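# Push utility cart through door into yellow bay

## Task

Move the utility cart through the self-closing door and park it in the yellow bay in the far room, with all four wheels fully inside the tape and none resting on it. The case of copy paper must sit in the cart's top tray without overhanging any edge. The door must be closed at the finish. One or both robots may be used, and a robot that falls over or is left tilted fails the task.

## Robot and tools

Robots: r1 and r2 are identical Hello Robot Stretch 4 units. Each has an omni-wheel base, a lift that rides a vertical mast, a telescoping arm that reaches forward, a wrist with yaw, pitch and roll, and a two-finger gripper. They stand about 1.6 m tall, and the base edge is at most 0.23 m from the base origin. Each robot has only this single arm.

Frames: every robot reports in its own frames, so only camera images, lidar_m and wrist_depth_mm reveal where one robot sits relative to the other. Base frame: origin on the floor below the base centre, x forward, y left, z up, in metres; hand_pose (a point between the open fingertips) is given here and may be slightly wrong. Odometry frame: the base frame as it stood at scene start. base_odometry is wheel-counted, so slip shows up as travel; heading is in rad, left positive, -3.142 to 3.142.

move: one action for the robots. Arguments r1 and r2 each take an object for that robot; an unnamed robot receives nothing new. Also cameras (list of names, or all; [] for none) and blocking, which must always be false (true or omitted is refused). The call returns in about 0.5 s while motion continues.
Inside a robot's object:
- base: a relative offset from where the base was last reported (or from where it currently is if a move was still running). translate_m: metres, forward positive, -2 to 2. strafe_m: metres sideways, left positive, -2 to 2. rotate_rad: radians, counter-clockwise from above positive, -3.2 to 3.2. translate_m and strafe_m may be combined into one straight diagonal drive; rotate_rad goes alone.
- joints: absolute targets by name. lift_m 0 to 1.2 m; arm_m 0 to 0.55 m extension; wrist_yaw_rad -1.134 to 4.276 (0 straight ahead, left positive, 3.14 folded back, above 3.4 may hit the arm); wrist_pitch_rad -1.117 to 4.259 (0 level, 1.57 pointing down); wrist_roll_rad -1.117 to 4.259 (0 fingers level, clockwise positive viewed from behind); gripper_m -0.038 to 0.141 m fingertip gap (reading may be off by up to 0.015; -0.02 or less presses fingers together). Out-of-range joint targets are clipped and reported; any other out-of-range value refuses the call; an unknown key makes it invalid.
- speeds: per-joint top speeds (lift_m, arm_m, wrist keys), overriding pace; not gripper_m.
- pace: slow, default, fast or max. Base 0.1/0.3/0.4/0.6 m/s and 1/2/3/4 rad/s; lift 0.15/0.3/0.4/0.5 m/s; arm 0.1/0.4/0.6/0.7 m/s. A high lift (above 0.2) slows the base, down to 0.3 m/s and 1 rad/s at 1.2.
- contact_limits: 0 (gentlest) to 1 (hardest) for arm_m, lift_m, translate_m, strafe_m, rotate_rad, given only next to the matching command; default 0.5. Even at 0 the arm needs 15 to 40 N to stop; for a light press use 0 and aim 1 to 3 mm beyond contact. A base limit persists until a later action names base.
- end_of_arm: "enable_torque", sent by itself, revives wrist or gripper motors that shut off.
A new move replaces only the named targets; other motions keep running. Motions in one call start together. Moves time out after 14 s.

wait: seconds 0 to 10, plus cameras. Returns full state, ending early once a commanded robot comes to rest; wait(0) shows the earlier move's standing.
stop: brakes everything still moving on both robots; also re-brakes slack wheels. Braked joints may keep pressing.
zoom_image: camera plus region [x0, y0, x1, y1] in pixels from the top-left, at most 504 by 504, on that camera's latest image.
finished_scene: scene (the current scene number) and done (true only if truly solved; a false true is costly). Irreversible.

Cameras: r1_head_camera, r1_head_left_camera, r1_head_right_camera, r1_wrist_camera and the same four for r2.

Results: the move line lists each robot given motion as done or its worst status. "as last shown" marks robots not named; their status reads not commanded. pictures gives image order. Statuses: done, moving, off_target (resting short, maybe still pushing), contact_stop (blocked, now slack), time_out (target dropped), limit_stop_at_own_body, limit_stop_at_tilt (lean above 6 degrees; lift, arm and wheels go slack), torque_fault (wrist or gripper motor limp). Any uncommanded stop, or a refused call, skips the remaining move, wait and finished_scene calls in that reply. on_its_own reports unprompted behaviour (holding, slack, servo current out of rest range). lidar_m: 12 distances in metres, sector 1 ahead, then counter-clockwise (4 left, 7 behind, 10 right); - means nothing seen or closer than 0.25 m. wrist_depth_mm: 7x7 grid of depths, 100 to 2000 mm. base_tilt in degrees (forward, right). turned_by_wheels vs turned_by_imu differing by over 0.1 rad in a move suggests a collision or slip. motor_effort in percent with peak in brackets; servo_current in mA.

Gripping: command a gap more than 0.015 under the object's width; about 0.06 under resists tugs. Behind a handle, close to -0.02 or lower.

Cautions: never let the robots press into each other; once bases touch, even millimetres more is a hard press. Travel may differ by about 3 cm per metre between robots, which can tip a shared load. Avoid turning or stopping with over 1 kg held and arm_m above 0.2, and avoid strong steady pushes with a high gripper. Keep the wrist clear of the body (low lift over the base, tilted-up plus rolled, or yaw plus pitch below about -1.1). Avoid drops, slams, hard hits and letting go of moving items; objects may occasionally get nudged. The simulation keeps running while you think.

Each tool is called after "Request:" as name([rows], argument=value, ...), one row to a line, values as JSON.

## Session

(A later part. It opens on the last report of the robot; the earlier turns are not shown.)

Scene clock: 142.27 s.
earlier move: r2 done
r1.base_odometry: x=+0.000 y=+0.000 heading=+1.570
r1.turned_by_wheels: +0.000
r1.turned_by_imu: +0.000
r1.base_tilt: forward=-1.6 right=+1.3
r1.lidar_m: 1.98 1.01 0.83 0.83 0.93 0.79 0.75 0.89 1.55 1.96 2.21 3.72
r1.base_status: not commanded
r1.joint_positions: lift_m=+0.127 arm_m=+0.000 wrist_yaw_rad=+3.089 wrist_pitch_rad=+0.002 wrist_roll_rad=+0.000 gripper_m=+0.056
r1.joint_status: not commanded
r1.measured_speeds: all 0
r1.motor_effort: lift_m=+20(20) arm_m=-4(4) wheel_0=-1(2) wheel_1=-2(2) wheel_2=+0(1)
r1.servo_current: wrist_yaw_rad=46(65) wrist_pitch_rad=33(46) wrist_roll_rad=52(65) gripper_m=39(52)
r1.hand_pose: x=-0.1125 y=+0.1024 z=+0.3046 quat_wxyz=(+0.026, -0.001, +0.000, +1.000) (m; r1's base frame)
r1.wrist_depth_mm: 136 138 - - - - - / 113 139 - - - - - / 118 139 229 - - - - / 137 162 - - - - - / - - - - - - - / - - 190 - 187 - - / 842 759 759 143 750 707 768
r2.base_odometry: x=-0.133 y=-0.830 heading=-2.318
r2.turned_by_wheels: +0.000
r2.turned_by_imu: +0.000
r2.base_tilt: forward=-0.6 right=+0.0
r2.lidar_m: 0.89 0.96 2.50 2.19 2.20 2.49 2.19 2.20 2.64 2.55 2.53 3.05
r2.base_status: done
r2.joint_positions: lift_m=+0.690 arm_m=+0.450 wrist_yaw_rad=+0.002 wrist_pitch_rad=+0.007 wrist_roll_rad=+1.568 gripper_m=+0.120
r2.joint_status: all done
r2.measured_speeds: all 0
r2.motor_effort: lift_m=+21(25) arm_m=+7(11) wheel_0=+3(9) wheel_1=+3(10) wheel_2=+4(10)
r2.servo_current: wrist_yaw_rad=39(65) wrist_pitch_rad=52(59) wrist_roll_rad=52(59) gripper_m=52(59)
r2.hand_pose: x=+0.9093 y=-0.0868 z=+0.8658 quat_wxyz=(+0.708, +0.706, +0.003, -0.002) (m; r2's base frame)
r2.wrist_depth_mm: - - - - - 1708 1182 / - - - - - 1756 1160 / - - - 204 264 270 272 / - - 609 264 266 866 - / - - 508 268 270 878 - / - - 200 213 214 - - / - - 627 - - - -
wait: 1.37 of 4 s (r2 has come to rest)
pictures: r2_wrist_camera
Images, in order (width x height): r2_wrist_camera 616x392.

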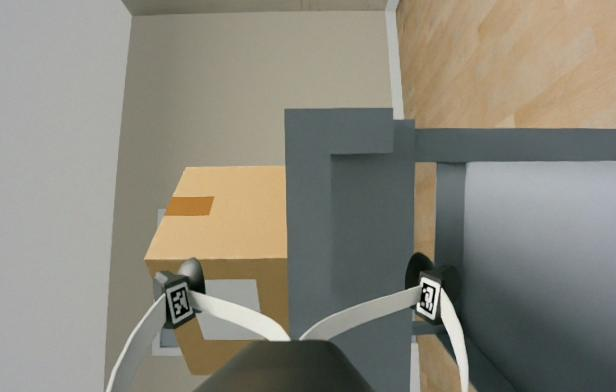

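Request:
move(blocking=false, r2={"base":{"strafe_m":0.115}}, cameras=[])

Request:
wait(seconds=2, cameras=[])

Request:
move(blocking=false, r2={"joints":{"arm_m":0.485},"pace":"slow"}, cameras=[])

Request:
wait(seconds=2, cameras=["r2_wrist_camera","r2_head_camera"])

Scene clock: 152.70 s.
move: r2 moving
r1: as last shown
r1.lidar_m: 1.99 1.01 0.84 0.83 0.91 0.77 0.77 0.90 1.59 1.95 2.23 3.74
r1.motor_effort: lift_m=+20(20) arm_m=-4(4) wheel_0=-1(2) wheel_1=-2(2) wheel_2=+1(1)
r1.servo_current: wrist_yaw_rad=46(65) wrist_pitch_rad=39(46) wrist_roll_rad=52(59) gripper_m=39(46)
r1.wrist_depth_mm: 136 138 - - - - - / 113 139 - - - - - / 118 140 229 - - - - / 137 162 - - - - - / - - - - - - - / - - 190 - 187 - - / 842 732 750 143 741 691 768
r2.base_odometry: x=-0.107 y=-0.854 heading=-2.318
r2.turned_by_wheels: +0.000
r2.turned_by_imu: +0.001
r2.base_tilt: forward=-0.7 right=+0.1
r2.lidar_m: 0.88 3.55 2.47 2.14 2.17 2.51 2.20 2.21 2.65 2.55 2.59 3.09
r2.base_status: strafe_m moving
r2.joint_positions: lift_m=+0.690 arm_m=+0.450 wrist_yaw_rad=+0.002 wrist_pitch_rad=+0.007 wrist_roll_rad=+1.568 gripper_m=+0.120
r2.joint_status: not commanded
r2.measured_speeds: translate_m=-0.001 strafe_m=+0.139 rotate_rad=+0.005 lift_m=+0.000 arm_m=+0.000 wrist_yaw_rad=+0.000 wrist_pitch_rad=+0.000 wrist_roll_rad=+0.000
r2.motor_effort: lift_m=+21(21) arm_m=+7(7) wheel_0=-10(11) wheel_1=+11(12) wheel_2=+0(3)
r2.servo_current: wrist_yaw_rad=52(52) wrist_pitch_rad=52(52) wrist_roll_rad=52(65) gripper_m=52(59)
r2.hand_pose: x=+0.9093 y=-0.0868 z=+0.8658 quat_wxyz=(+0.708, +0.706, +0.003, -0.002) (m; r2's base frame)
r2.wrist_depth_mm: - - - - - 1661 1160 / - - - 204 223 1464 1118 / - - - 265 267 842 - / - - 569 267 270 878 - / - - 508 272 272 842 - / - - 200 215 214 - - / - - 661 - 279 - -
pictures: none
No camera images: "cameras" was empty.

Scene clock: 153.93 s.
earlier move: r2 done
r1.base_odometry: x=+0.000 y=+0.000 heading=+1.570
r1.turned_by_wheels: +0.000
r1.turned_by_imu: +0.000
r1.base_tilt: forward=-1.6 right=+1.2
r1.lidar_m: 1.98 1.00 0.83 0.84 0.93 0.77 0.76 0.87 1.54 1.95 2.23 3.77
r1.base_status: not commanded
r1.joint_positions: lift_m=+0.127 arm_m=+0.000 wrist_yaw_rad=+3.089 wrist_pitch_rad=+0.002 wrist_roll_rad=+0.000 gripper_m=+0.056
r1.joint_status: not commanded
r1.measured_speeds: all 0
r1.motor_effort: lift_m=+20(20) arm_m=-4(4) wheel_0=-2(2) wheel_1=-2(2) wheel_2=+0(1)
r1.servo_current: wrist_yaw_rad=59(72) wrist_pitch_rad=39(46) wrist_roll_rad=52(72) gripper_m=39(52)
r1.hand_pose: x=-0.1125 y=+0.1024 z=+0.3046 quat_wxyz=(+0.026, -0.001, +0.000, +1.000) (m; r1's base frame)
r1.wrist_depth_mm: 136 139 - - - - - / 113 139 - - - - - / 117 140 229 - - - - / 137 161 - - - - - / - - - - - - - / - - 190 - 187 - - / 854 750 759 143 741 699 759
r2.base_odometry: x=-0.049 y=-0.908 heading=-2.318
r2.turned_by_wheels: +0.000
r2.turned_by_imu: +0.000
r2.base_tilt: forward=-0.7 right=+0.1
r2.lidar_m: 0.89 3.61 2.36 2.06 2.07 2.51 2.20 2.24 2.69 2.64 2.64 0.90
r2.base_status: done
r2.joint_positions: lift_m=+0.690 arm_m=+0.450 wrist_yaw_rad=+0.002 wrist_pitch_rad=+0.007 wrist_roll_rad=+1.568 gripper_m=+0.120
r2.joint_status: not commanded
r2.measured_speeds: all 0
r2.motor_effort: lift_m=+21(21) arm_m=+7(7) wheel_0=-3(13) wheel_1=+2(12) wheel_2=+0(3)
r2.servo_current: wrist_yaw_rad=65(65) wrist_pitch_rad=46(52) wrist_roll_rad=59(65) gripper_m=52(59)
r2.hand_pose: x=+0.9093 y=-0.0868 z=+0.8658 quat_wxyz=(+0.708, +0.706, +0.003, -0.002) (m; r2's base frame)
r2.wrist_depth_mm: - - - 264 264 1576 1098 / - - - 265 266 1576 - / - - 569 213 271 878 - / - - 512 273 276 878 - / - - 564 277 278 - - / - - 200 220 213 - - / - - - - - 1661 -
wait: 1.23 of 2 s (r2 has come to rest)
pictures: none
No camera images: "cameras" was empty.

Scene clock: 154.43 s.
move: r2 moving
r1: as last shown
r1.base_tilt: forward=-1.6 right=+1.3
r1.lidar_m: 1.97 1.01 0.83 0.84 0.92 0.76 0.77 0.91 1.55 1.95 2.21 3.77
r1.motor_effort: lift_m=+20(20) arm_m=-4(4) wheel_0=-1(2) wheel_1=-2(2) wheel_2=+0(1)
r1.servo_current: wrist_yaw_rad=46(59) wrist_pitch_rad=39(46) wrist_roll_rad=46(65) gripper_m=46(46)
r1.wrist_depth_mm: 137 139 - - - - - / 113 139 - - - - - / 118 140 229 - - - - / 137 162 - - - - - / - - - - - - - / - - 190 - 187 - - / 854 750 750 143 750 707 768
r2.base_odometry: x=-0.049 y=-0.908 heading=-2.318
r2.turned_by_wheels: +0.000
r2.turned_by_imu: +0.000
r2.base_tilt: forward=-0.6 right=+0.1
r2.lidar_m: 0.88 3.61 2.37 2.05 2.08 2.53 2.20 2.22 2.63 2.65 2.64 0.93
r2.base_status: not commanded
r2.joint_positions: lift_m=+0.690 arm_m=+0.462 wrist_yaw_rad=+0.002 wrist_pitch_rad=+0.007 wrist_roll_rad=+1.568 gripper_m=+0.120
r2.joint_status: arm_m moving
r2.measured_speeds: translate_m=+0.000 strafe_m=+0.000 rotate_rad=+0.000 lift_m=+0.000 arm_m=+0.049 wrist_yaw_rad=+0.000 wrist_pitch_rad=+0.000 wrist_roll_rad=+0.000
r2.motor_effort: lift_m=+21(21) arm_m=+7(10) wheel_0=-3(3) wheel_1=+2(2) wheel_2=+0(0)
r2.servo_current: wrist_yaw_rad=33(52) wrist_pitch_rad=52(52) wrist_roll_rad=52(59) gripper_m=46(52)
r2.hand_pose: x=+0.9219 y=-0.0868 z=+0.8658 quat_wxyz=(+0.708, +0.706, +0.003, -0.002) (m; r2's base frame)
r2.wrist_depth_mm: - - - 195 252 1661 1118 / - - - 255 257 1661 - / - - 549 258 258 842 - / - - 500 204 264 878 - / - - 564 268 268 878 - / - - 200 209 214 - - / - - - - - 1708 -
pictures: none
No camera images: "cameras" was empty.

Scene clock: 155.40 s.
earlier move: r2 done
r1.base_odometry: x=+0.000 y=+0.000 heading=+1.570
r1.turned_by_wheels: +0.000
r1.turned_by_imu: +0.000
r1.base_tilt: forward=-1.6 right=+1.3
r1.lidar_m: 1.96 1.01 0.84 0.84 0.92 0.78 0.76 0.90 1.56 1.94 2.18 3.75
r1.base_status: not commanded
r1.joint_positions: lift_m=+0.127 arm_m=+0.000 wrist_yaw_rad=+3.089 wrist_pitch_rad=+0.002 wrist_roll_rad=+0.000 gripper_m=+0.056
r1.joint_status: not commanded
r1.measured_speeds: all 0
r1.motor_effort: lift_m=+20(20) arm_m=-4(4) wheel_0=-2(2) wheel_1=-2(2) wheel_2=+0(1)
r1.servo_current: wrist_yaw_rad=39(65) wrist_pitch_rad=46(52) wrist_roll_rad=39(65) gripper_m=39(46)
r1.hand_pose: x=-0.1125 y=+0.1024 z=+0.3046 quat_wxyz=(+0.026, -0.001, +0.000, +1.000) (m; r1's base frame)
r1.wrist_depth_mm: 137 139 - - - - - / 113 139 - - - - - / 118 139 229 - - - - / 137 161 - - - - - / - - - - - - - / - - 190 - 189 - - / 842 750 750 143 750 691 768
r2.base_odometry: x=-0.049 y=-0.908 heading=-2.318
r2.turned_by_wheels: +0.000
r2.turned_by_imu: +0.000
r2.base_tilt: forward=-0.7 right=+0.0
r2.lidar_m: 0.90 3.61 2.39 2.07 2.08 2.53 2.20 2.21 2.65 2.64 2.65 0.92
r2.base_status: not commanded
r2.joint_positions: lift_m=+0.690 arm_m=+0.485 wrist_yaw_rad=+0.002 wrist_pitch_rad=+0.007 wrist_roll_rad=+1.568 gripper_m=+0.120
r2.joint_status: all done
r2.measured_speeds: all 0
r2.motor_effort: lift_m=+21(21) arm_m=+7(11) wheel_0=-3(3) wheel_1=+2(2) wheel_2=+0(0)
r2.servo_current: wrist_yaw_rad=52(59) wrist_pitch_rad=52(59) wrist_roll_rad=52(59) gripper_m=52(59)
r2.hand_pose: x=+0.9443 y=-0.0868 z=+0.8658 quat_wxyz=(+0.708, +0.706, +0.003, -0.002) (m; r2's base frame)
r2.wrist_depth_mm: - - - 172 229 1661 1255 / - - - 176 234 1499 - / - - 521 178 236 820 - / - - 477 180 240 831 - / - - 521 183 242 854 - / - - 200 184 198 - - / - - - - - 1708 525
wait: 0.97 of 2 s (r2 has come to rest)
pictures: r2_head_camera, r2_wrist_camera
Images, in order (width x height): r2_head_camera 420x560, r2_wrist_camera 616x392.

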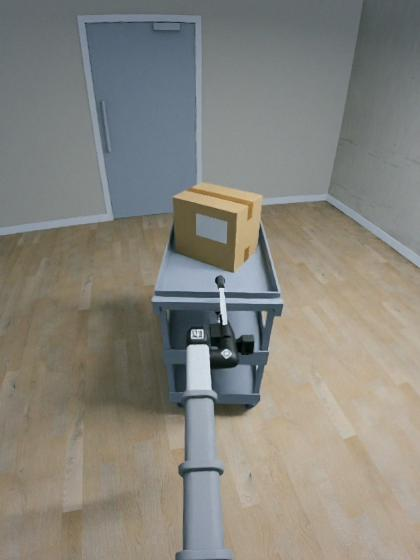

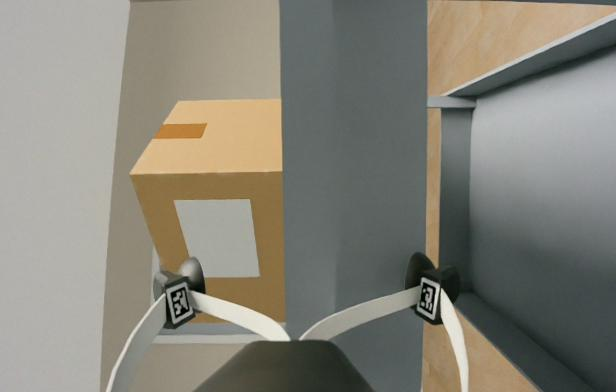

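Request:
move(blocking=false, r2={"joints":{"arm_m":0.508},"pace":"slow"}, cameras=[])

Request:
wait(seconds=1.5, cameras=[])

Request:
move(blocking=false, r2={"joints":{"gripper_m":-0.025}}, cameras=[])

Request:
wait(seconds=2.5, cameras=["r2_wrist_camera"])

Scene clock: 161.40 s.
move: r2 moving
r1: as last shown
r1.lidar_m: 1.99 1.03 0.84 0.83 0.93 0.77 0.77 0.89 1.57 1.93 2.22 3.76
r1.motor_effort: lift_m=+20(20) arm_m=-4(4) wheel_0=-2(2) wheel_1=-2(2) wheel_2=+0(0)
r1.servo_current: wrist_yaw_rad=65(65) wrist_pitch_rad=39(46) wrist_roll_rad=33(65) gripper_m=33(52)
r1.wrist_depth_mm: 137 138 - - - - - / 113 139 - - - - - / 118 139 229 - - - - / 137 161 - - - - - / - - - - - - - / - - 190 - 189 - - / 831 750 768 143 759 699 759
r2.base_odometry: x=-0.049 y=-0.908 heading=-2.318
r2.turned_by_wheels: +0.000
r2.turned_by_imu: +0.000
r2.base_tilt: forward=-0.7 right=+0.0
r2.lidar_m: 0.89 3.61 2.33 2.08 2.08 2.55 2.21 2.19 2.66 2.65 2.62 0.91
r2.base_status: not commanded
r2.joint_positions: lift_m=+0.690 arm_m=+0.497 wrist_yaw_rad=+0.002 wrist_pitch_rad=+0.007 wrist_roll_rad=+1.568 gripper_m=+0.120
r2.joint_status: arm_m moving
r2.measured_speeds: translate_m=+0.000 strafe_m=+0.000 rotate_rad=+0.000 lift_m=+0.000 arm_m=+0.046 wrist_yaw_rad=+0.000 wrist_pitch_rad=+0.000 wrist_roll_rad=+0.000
r2.motor_effort: lift_m=+21(21) arm_m=+9(15) wheel_0=-3(3) wheel_1=+2(2) wheel_2=+0(0)
r2.servo_current: wrist_yaw_rad=52(52) wrist_pitch_rad=46(52) wrist_roll_rad=46(59) gripper_m=46(59)
r2.hand_pose: x=+0.9568 y=-0.0868 z=+0.8658 quat_wxyz=(+0.708, +0.706, +0.003, -0.002) (m; r2's base frame)
r2.wrist_depth_mm: - - - 163 220 1708 1182 / - - - 165 224 1499 - / - - 525 167 226 820 - / - 484 462 170 229 842 - / - - 517 171 233 831 - / - - 200 174 234 - - / - - - - 239 1863 -
pictures: none
No camera images: "cameras" was empty.

Scene clock: 162.13 s.
earlier move: r2 done
r1.base_odometry: x=+0.000 y=+0.000 heading=+1.570
r1.turned_by_wheels: +0.000
r1.turned_by_imu: +0.000
r1.base_tilt: forward=-1.6 right=+1.3
r1.lidar_m: 1.99 1.02 0.82 0.83 0.93 0.78 0.75 0.93 1.56 1.93 2.21 3.75
r1.base_status: not commanded
r1.joint_positions: lift_m=+0.127 arm_m=+0.000 wrist_yaw_rad=+3.089 wrist_pitch_rad=+0.002 wrist_roll_rad=+0.000 gripper_m=+0.056
r1.joint_status: not commanded
r1.measured_speeds: all 0
r1.motor_effort: lift_m=+20(20) arm_m=-4(4) wheel_0=-1(2) wheel_1=-2(2) wheel_2=+0(0)
r1.servo_current: wrist_yaw_rad=39(65) wrist_pitch_rad=39(46) wrist_roll_rad=33(65) gripper_m=39(52)
r1.hand_pose: x=-0.1125 y=+0.1024 z=+0.3046 quat_wxyz=(+0.026, -0.001, +0.000, +1.000) (m; r1's base frame)
r1.wrist_depth_mm: 137 138 - - - - - / 113 139 - - - - - / 118 139 229 - - - - / 137 162 - - - - - / - - - - - - - / - - 190 - 187 - - / 831 732 750 143 741 699 759
r2.base_odometry: x=-0.049 y=-0.908 heading=-2.318
r2.turned_by_wheels: +0.000
r2.turned_by_imu: +0.000
r2.base_tilt: forward=-0.7 right=+0.0
r2.lidar_m: 0.88 3.60 2.38 2.06 2.07 2.55 2.21 2.23 2.67 2.65 2.65 0.93
r2.base_status: not commanded
r2.joint_positions: lift_m=+0.690 arm_m=+0.508 wrist_yaw_rad=+0.001 wrist_pitch_rad=+0.007 wrist_roll_rad=+1.568 gripper_m=+0.120
r2.joint_status: all done
r2.measured_speeds: all 0
r2.motor_effort: lift_m=+21(21) arm_m=+9(15) wheel_0=-3(3) wheel_1=+2(2) wheel_2=+0(1)
r2.servo_current: wrist_yaw_rad=52(59) wrist_pitch_rad=46(52) wrist_roll_rad=52(59) gripper_m=52(59)
r2.hand_pose: x=+0.9671 y=-0.0872 z=+0.8658 quat_wxyz=(+0.708, +0.706, +0.003, -0.002) (m; r2's base frame)
r2.wrist_depth_mm: - - - 155 213 1537 1205 / - - - 156 216 750 - / - - 508 158 219 820 - / - 469 452 160 221 831 - / - - 500 163 224 820 - / - - 200 164 225 185 - / - - - - 229 1708 -
wait: 0.73 of 1.5 s (r2 has come to rest)
pictures: none
No camera images: "cameras" was empty.

Scene clock: 162.63 s.
move: r2 moving
r1: as last shown
r1.lidar_m: 1.97 0.99 0.84 0.82 0.91 0.78 0.78 0.91 1.55 1.95 2.22 3.77
r1.motor_effort: lift_m=+20(20) arm_m=-4(4) wheel_0=-2(2) wheel_1=-2(2) wheel_2=+0(1)
r1.servo_current: wrist_yaw_rad=52(65) wrist_pitch_rad=39(52) wrist_roll_rad=59(59) gripper_m=39(52)
r1.wrist_depth_mm: 136 138 - - - - - / 113 139 - - - - - / 118 140 229 - - - - / 137 162 - - - - - / - - - - - - - / - - 190 - 188 - - / 842 750 759 143 741 699 759
r2.base_odometry: x=-0.049 y=-0.908 heading=-2.318
r2.turned_by_wheels: +0.000
r2.turned_by_imu: +0.000
r2.base_tilt: forward=-0.7 right=+0.1
r2.lidar_m: 0.89 3.58 2.38 2.07 2.07 2.52 2.21 2.21 2.64 2.64 2.64 0.92
r2.base_status: not commanded
r2.joint_positions: lift_m=+0.690 arm_m=+0.508 wrist_yaw_rad=+0.001 wrist_pitch_rad=+0.008 wrist_roll_rad=+1.568 gripper_m=+0.106
r2.joint_status: gripper_m moving
r2.measured_speeds: translate_m=+0.000 strafe_m=+0.000 rotate_rad=+0.000 lift_m=+0.000 arm_m=+0.000 wrist_yaw_rad=+0.000 wrist_pitch_rad=+0.015 wrist_roll_rad=+0.000
r2.motor_effort: lift_m=+21(21) arm_m=+9(9) wheel_0=-3(4) wheel_1=+2(2) wheel_2=+0(0)
r2.servo_current: wrist_yaw_rad=33(52) wrist_pitch_rad=59(59) wrist_roll_rad=46(59) gripper_m=130(130)
r2.hand_pose: x=+0.9670 y=-0.0872 z=+0.8657 quat_wxyz=(+0.708, +0.706, +0.003, -0.003) (m; r2's base frame)
r2.wrist_depth_mm: - - - 156 214 1576 1138 / - - - 157 217 798 - / - - 508 159 219 820 - / - 455 452 161 222 - - / - - 496 163 224 - - / - - 196 165 225 - - / - - - - 229 1921 -
pictures: none
No camera images: "cameras" was empty.

Scene clock: 164.30 s.
earlier move: r2 done
r1.base_odometry: x=+0.000 y=+0.000 heading=+1.570
r1.turned_by_wheels: +0.000
r1.turned_by_imu: +0.000
r1.base_tilt: forward=-1.6 right=+1.3
r1.lidar_m: 1.97 1.00 0.85 0.84 0.91 0.77 0.77 0.90 1.57 1.95 2.21 3.75
r1.base_status: not commanded
r1.joint_positions: lift_m=+0.127 arm_m=+0.000 wrist_yaw_rad=+3.089 wrist_pitch_rad=+0.002 wrist_roll_rad=+0.000 gripper_m=+0.056
r1.joint_status: not commanded
r1.measured_speeds: all 0
r1.motor_effort: lift_m=+20(20) arm_m=-4(4) wheel_0=-1(2) wheel_1=-2(2) wheel_2=+0(1)
r1.servo_current: wrist_yaw_rad=33(65) wrist_pitch_rad=46(52) wrist_roll_rad=52(65) gripper_m=39(52)
r1.hand_pose: x=-0.1125 y=+0.1024 z=+0.3046 quat_wxyz=(+0.026, -0.001, +0.000, +1.000) (m; r1's base frame)
r1.wrist_depth_mm: 137 139 - - - - - / 113 139 - - - - - / 117 140 228 - - - - / 137 162 - - - - - / - - - - - - - / - - 190 - 187 - - / 842 759 741 143 750 707 759
r2.base_odometry: x=-0.049 y=-0.908 heading=-2.318
r2.turned_by_wheels: +0.000
r2.turned_by_imu: +0.000
r2.base_tilt: forward=-0.6 right=+0.1
r2.lidar_m: 0.90 3.60 2.38 2.05 2.08 2.50 2.21 2.22 2.64 2.66 2.66 0.96
r2.base_status: not commanded
r2.joint_positions: lift_m=+0.690 arm_m=+0.508 wrist_yaw_rad=+0.001 wrist_pitch_rad=+0.012 wrist_roll_rad=+1.568 gripper_m=-0.024
r2.joint_status: all done
r2.measured_speeds: all 0
r2.motor_effort: lift_m=+21(21) arm_m=-4(9) wheel_0=-3(5) wheel_1=+1(2) wheel_2=-1(4)
r2.servo_current: wrist_yaw_rad=52(59) wrist_pitch_rad=59(98) wrist_roll_rad=46(65) gripper_m=104(273)
r2.hand_pose: x=+0.9674 y=-0.0872 z=+0.8646 quat_wxyz=(+0.708, +0.706, +0.004, -0.004) (m; r2's base frame)
r2.wrist_depth_mm: - - - 161 220 1618 1160 / - - - 163 223 741 - / - - 492 166 225 820 - / - 492 469 228 229 820 - / - - 525 170 232 842 - / - - 186 173 178 - - / - - - - - 1576 -
wait: 1.67 of 2.5 s (r2 has come to rest)
pictures: r2_wrist_camera
Images, in order (width x height): r2_wrist_camera 616x392.

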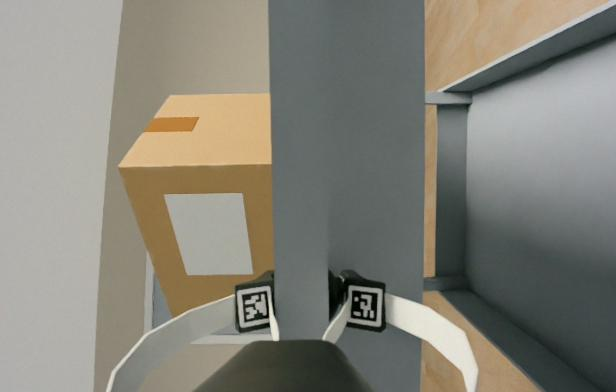

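Request:
move(blocking=false, r1={"base":{"translate_m":0.1}}, r2={"base":{"strafe_m":-0.12},"pace":"slow"}, cameras=[])

Request:
wait(seconds=0.6, cameras=["r1_head_left_camera"])

Request:
wait(seconds=3, cameras=["r2_head_camera","r1_head_camera"])

Scene clock: 211.53 s.
move: r1 moving; r2 moving
r1.base_odometry: x=+0.000 y=+0.031 heading=+1.570
r1.turned_by_wheels: +0.000
r1.turned_by_imu: +0.000
r1.base_tilt: forward=-1.6 right=+1.2
r1.lidar_m: 1.95 1.00 0.83 0.84 0.96 0.80 0.79 0.95 1.63 1.96 2.23 3.77
r1.base_status: translate_m moving
r1.joint_positions: lift_m=+0.127 arm_m=+0.000 wrist_yaw_rad=+3.089 wrist_pitch_rad=+0.002 wrist_roll_rad=+0.000 gripper_m=+0.056
r1.joint_status: not commanded
r1.measured_speeds: translate_m=+0.123 strafe_m=+0.001 rotate_rad=+0.000 lift_m=+0.000 arm_m=+0.000 wrist_yaw_rad=+0.000 wrist_pitch_rad=+0.000 wrist_roll_rad=+0.000
r1.motor_effort: lift_m=+20(20) arm_m=-4(4) wheel_0=+8(8) wheel_1=+6(6) wheel_2=-8(9)
r1.servo_current: wrist_yaw_rad=46(65) wrist_pitch_rad=46(52) wrist_roll_rad=46(59) gripper_m=39(46)
r1.hand_pose: x=-0.1125 y=+0.1024 z=+0.3046 quat_wxyz=(+0.026, -0.001, +0.000, +1.000) (m; r1's base frame)
r1.wrist_depth_mm: 136 138 - - - - - / 113 139 - - - - - / 117 140 225 - - - - / 137 162 - - - - - / - - - - - - - / - - 190 - 187 - - / 831 750 750 153 741 732 768
r2.base_odometry: x=-0.059 y=-0.898 heading=-2.318
r2.turned_by_wheels: +0.001
r2.turned_by_imu: +0.001
r2.base_tilt: forward=-0.7 right=+0.0
r2.lidar_m: 0.90 3.59 2.39 2.08 2.07 2.51 2.21 2.22 2.68 2.64 2.62 0.95
r2.base_status: strafe_m moving
r2.joint_positions: lift_m=+0.690 arm_m=+0.508 wrist_yaw_rad=+0.003 wrist_pitch_rad=+0.012 wrist_roll_rad=+1.568 gripper_m=-0.024
r2.joint_status: not commanded
r2.measured_speeds: translate_m=+0.000 strafe_m=-0.056 rotate_rad=-0.002 lift_m=+0.000 arm_m=+0.000 wrist_yaw_rad=+0.000 wrist_pitch_rad=+0.000 wrist_roll_rad=+0.000
r2.motor_effort: lift_m=+21(21) arm_m=-4(4) wheel_0=+12(16) wheel_1=-6(7) wheel_2=+0(2)
r2.servo_current: wrist_yaw_rad=46(65) wrist_pitch_rad=59(72) wrist_roll_rad=46(59) gripper_m=91(104)
r2.hand_pose: x=+0.9675 y=-0.0866 z=+0.8646 quat_wxyz=(+0.708, +0.706, +0.005, -0.003) (m; r2's base frame)
r2.wrist_depth_mm: - - - 161 220 1618 1160 / - - - 164 223 750 - / - - 496 166 227 831 - / - 484 469 228 229 820 - / - - 525 171 232 854 - / - - 186 173 179 - - / - - - - - 1618 -
pictures: none
No camera images: "cameras" was empty.

Scene clock: 212.13 s.
earlier move: r1 moving; r2 moving
r1.base_odometry: x=+0.000 y=+0.097 heading=+1.570
r1.turned_by_wheels: +0.000
r1.turned_by_imu: +0.000
r1.base_tilt: forward=-1.6 right=+1.3
r1.lidar_m: 1.91 0.98 0.83 0.81 0.96 0.86 0.85 1.02 1.72 1.97 2.25 3.81
r1.base_status: translate_m moving
r1.joint_positions: lift_m=+0.127 arm_m=+0.000 wrist_yaw_rad=+3.089 wrist_pitch_rad=+0.002 wrist_roll_rad=+0.000 gripper_m=+0.056
r1.joint_status: not commanded
r1.measured_speeds: translate_m=+0.045 strafe_m=+0.000 rotate_rad=+0.000 lift_m=+0.000 arm_m=+0.000 wrist_yaw_rad=+0.000 wrist_pitch_rad=+0.000 wrist_roll_rad=+0.000
r1.motor_effort: lift_m=+20(20) arm_m=-4(4) wheel_0=+0(8) wheel_1=+2(7) wheel_2=+0(9)
r1.servo_current: wrist_yaw_rad=46(65) wrist_pitch_rad=46(52) wrist_roll_rad=59(72) gripper_m=39(46)
r1.hand_pose: x=-0.1125 y=+0.1024 z=+0.3046 quat_wxyz=(+0.026, -0.001, +0.000, +1.000) (m; r1's base frame)
r1.wrist_depth_mm: 136 139 - - - - - / 113 139 - - - - - / 117 139 229 - - - - / 137 162 - - - - - / - - - - - - - / 1078 - 191 - 187 - - / 842 750 750 809 798 778 831
r2.base_odometry: x=-0.098 y=-0.863 heading=-2.318
r2.turned_by_wheels: +0.000
r2.turned_by_imu: +0.001
r2.base_tilt: forward=-0.7 right=+0.1
r2.lidar_m: 0.88 3.52 2.43 2.10 2.17 2.51 2.20 2.21 2.66 2.58 2.59 0.97
r2.base_status: strafe_m moving
r2.joint_positions: lift_m=+0.690 arm_m=+0.508 wrist_yaw_rad=+0.003 wrist_pitch_rad=+0.012 wrist_roll_rad=+1.568 gripper_m=-0.024
r2.joint_status: not commanded
r2.measured_speeds: translate_m=+0.000 strafe_m=-0.101 rotate_rad=+0.002 lift_m=+0.000 arm_m=+0.000 wrist_yaw_rad=+0.000 wrist_pitch_rad=+0.000 wrist_roll_rad=+0.000
r2.motor_effort: lift_m=+21(21) arm_m=-4(4) wheel_0=+14(16) wheel_1=-4(7) wheel_2=+1(2)
r2.servo_current: wrist_yaw_rad=52(65) wrist_pitch_rad=65(72) wrist_roll_rad=52(59) gripper_m=91(104)
r2.hand_pose: x=+0.9676 y=-0.0866 z=+0.8646 quat_wxyz=(+0.708, +0.706, +0.005, -0.003) (m; r2's base frame)
r2.wrist_depth_mm: - - - 173 234 1618 1160 / - - - 173 234 1661 - / - - 569 173 233 820 - / - 473 466 232 233 842 - / - - 500 173 234 831 - / - - 186 173 179 - - / - - - - 233 - -
wait: 0.60 s; no rest
pictures: r1_head_left_camera
Images, in order (width x height): r1_head_left_camera 420x672.

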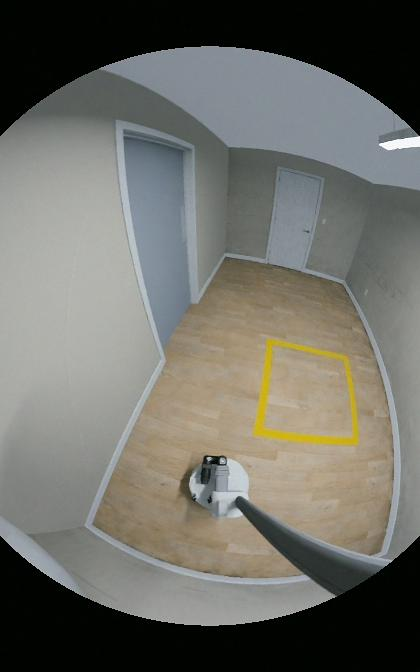

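Scene clock: 212.57 s.
earlier move: r1 done; r2 moving
r1.base_odometry: x=+0.000 y=+0.100 heading=+1.570
r1.turned_by_wheels: +0.000
r1.turned_by_imu: +0.000
r1.base_tilt: forward=-1.6 right=+1.3
r1.lidar_m: 1.92 0.99 0.81 0.82 0.93 0.87 0.86 1.01 1.75 1.97 2.26 3.81
r1.base_status: done
r1.joint_positions: lift_m=+0.127 arm_m=+0.000 wrist_yaw_rad=+3.089 wrist_pitch_rad=+0.002 wrist_roll_rad=+0.000 gripper_m=+0.056
r1.joint_status: not commanded
r1.measured_speeds: all 0
r1.motor_effort: lift_m=+20(20) arm_m=-4(4) wheel_0=+2(8) wheel_1=+2(7) wheel_2=+0(9)
r1.servo_current: wrist_yaw_rad=46(72) wrist_pitch_rad=39(52) wrist_roll_rad=59(72) gripper_m=39(46)
r1.hand_pose: x=-0.1125 y=+0.1024 z=+0.3046 quat_wxyz=(+0.026, -0.001, +0.000, +1.000) (m; r1's base frame)
r1.wrist_depth_mm: 136 138 - - - - - / 113 139 - - - - - / 118 139 229 - - - - / 137 162 - - - - - / - - - - - - - / 1078 - 190 - 188 - - / 842 750 750 788 788 778 820
r2.base_odometry: x=-0.125 y=-0.838 heading=-2.318
r2.turned_by_wheels: +0.000
r2.turned_by_imu: +0.000
r2.base_tilt: forward=-0.7 right=+0.1
r2.lidar_m: 0.88 3.56 2.51 2.16 2.17 2.49 2.19 2.19 2.64 2.54 2.56 0.98
r2.base_status: strafe_m moving
r2.joint_positions: lift_m=+0.690 arm_m=+0.508 wrist_yaw_rad=+0.003 wrist_pitch_rad=+0.012 wrist_roll_rad=+1.568 gripper_m=-0.024
r2.joint_status: not commanded
r2.measured_speeds: translate_m=+0.000 strafe_m=-0.064 rotate_rad=-0.002 lift_m=+0.000 arm_m=+0.000 wrist_yaw_rad=+0.000 wrist_pitch_rad=+0.000 wrist_roll_rad=+0.001
r2.motor_effort: lift_m=+21(21) arm_m=-4(4) wheel_0=+10(16) wheel_1=-2(7) wheel_2=-1(2)
r2.servo_current: wrist_yaw_rad=39(65) wrist_pitch_rad=65(72) wrist_roll_rad=46(59) gripper_m=91(104)
r2.hand_pose: x=+0.9676 y=-0.0866 z=+0.8646 quat_wxyz=(+0.708, +0.706, +0.005, -0.003) (m; r2's base frame)
r2.wrist_depth_mm: - - - 182 243 1618 1160 / - - - 180 240 1661 521 / - - 640 178 239 798 - / - - 469 235 236 842 - / - - 488 175 234 831 - / - - 186 173 179 - - / - - 580 - 231 - -
wait: 0.43 of 3 s (r1 has come to rest)
pictures: r1_head_camera, r2_head_camera
Images, in order (width x height): r1_head_camera 420x560, r2_head_camera 420x560.

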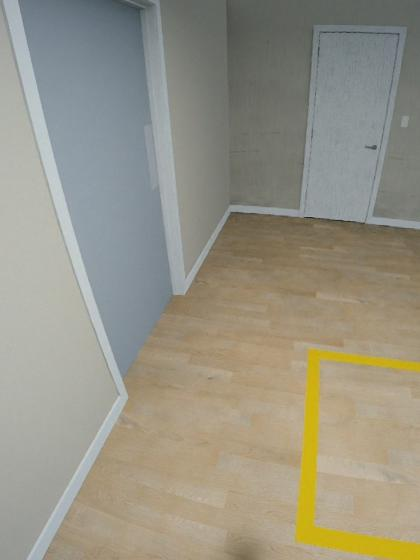

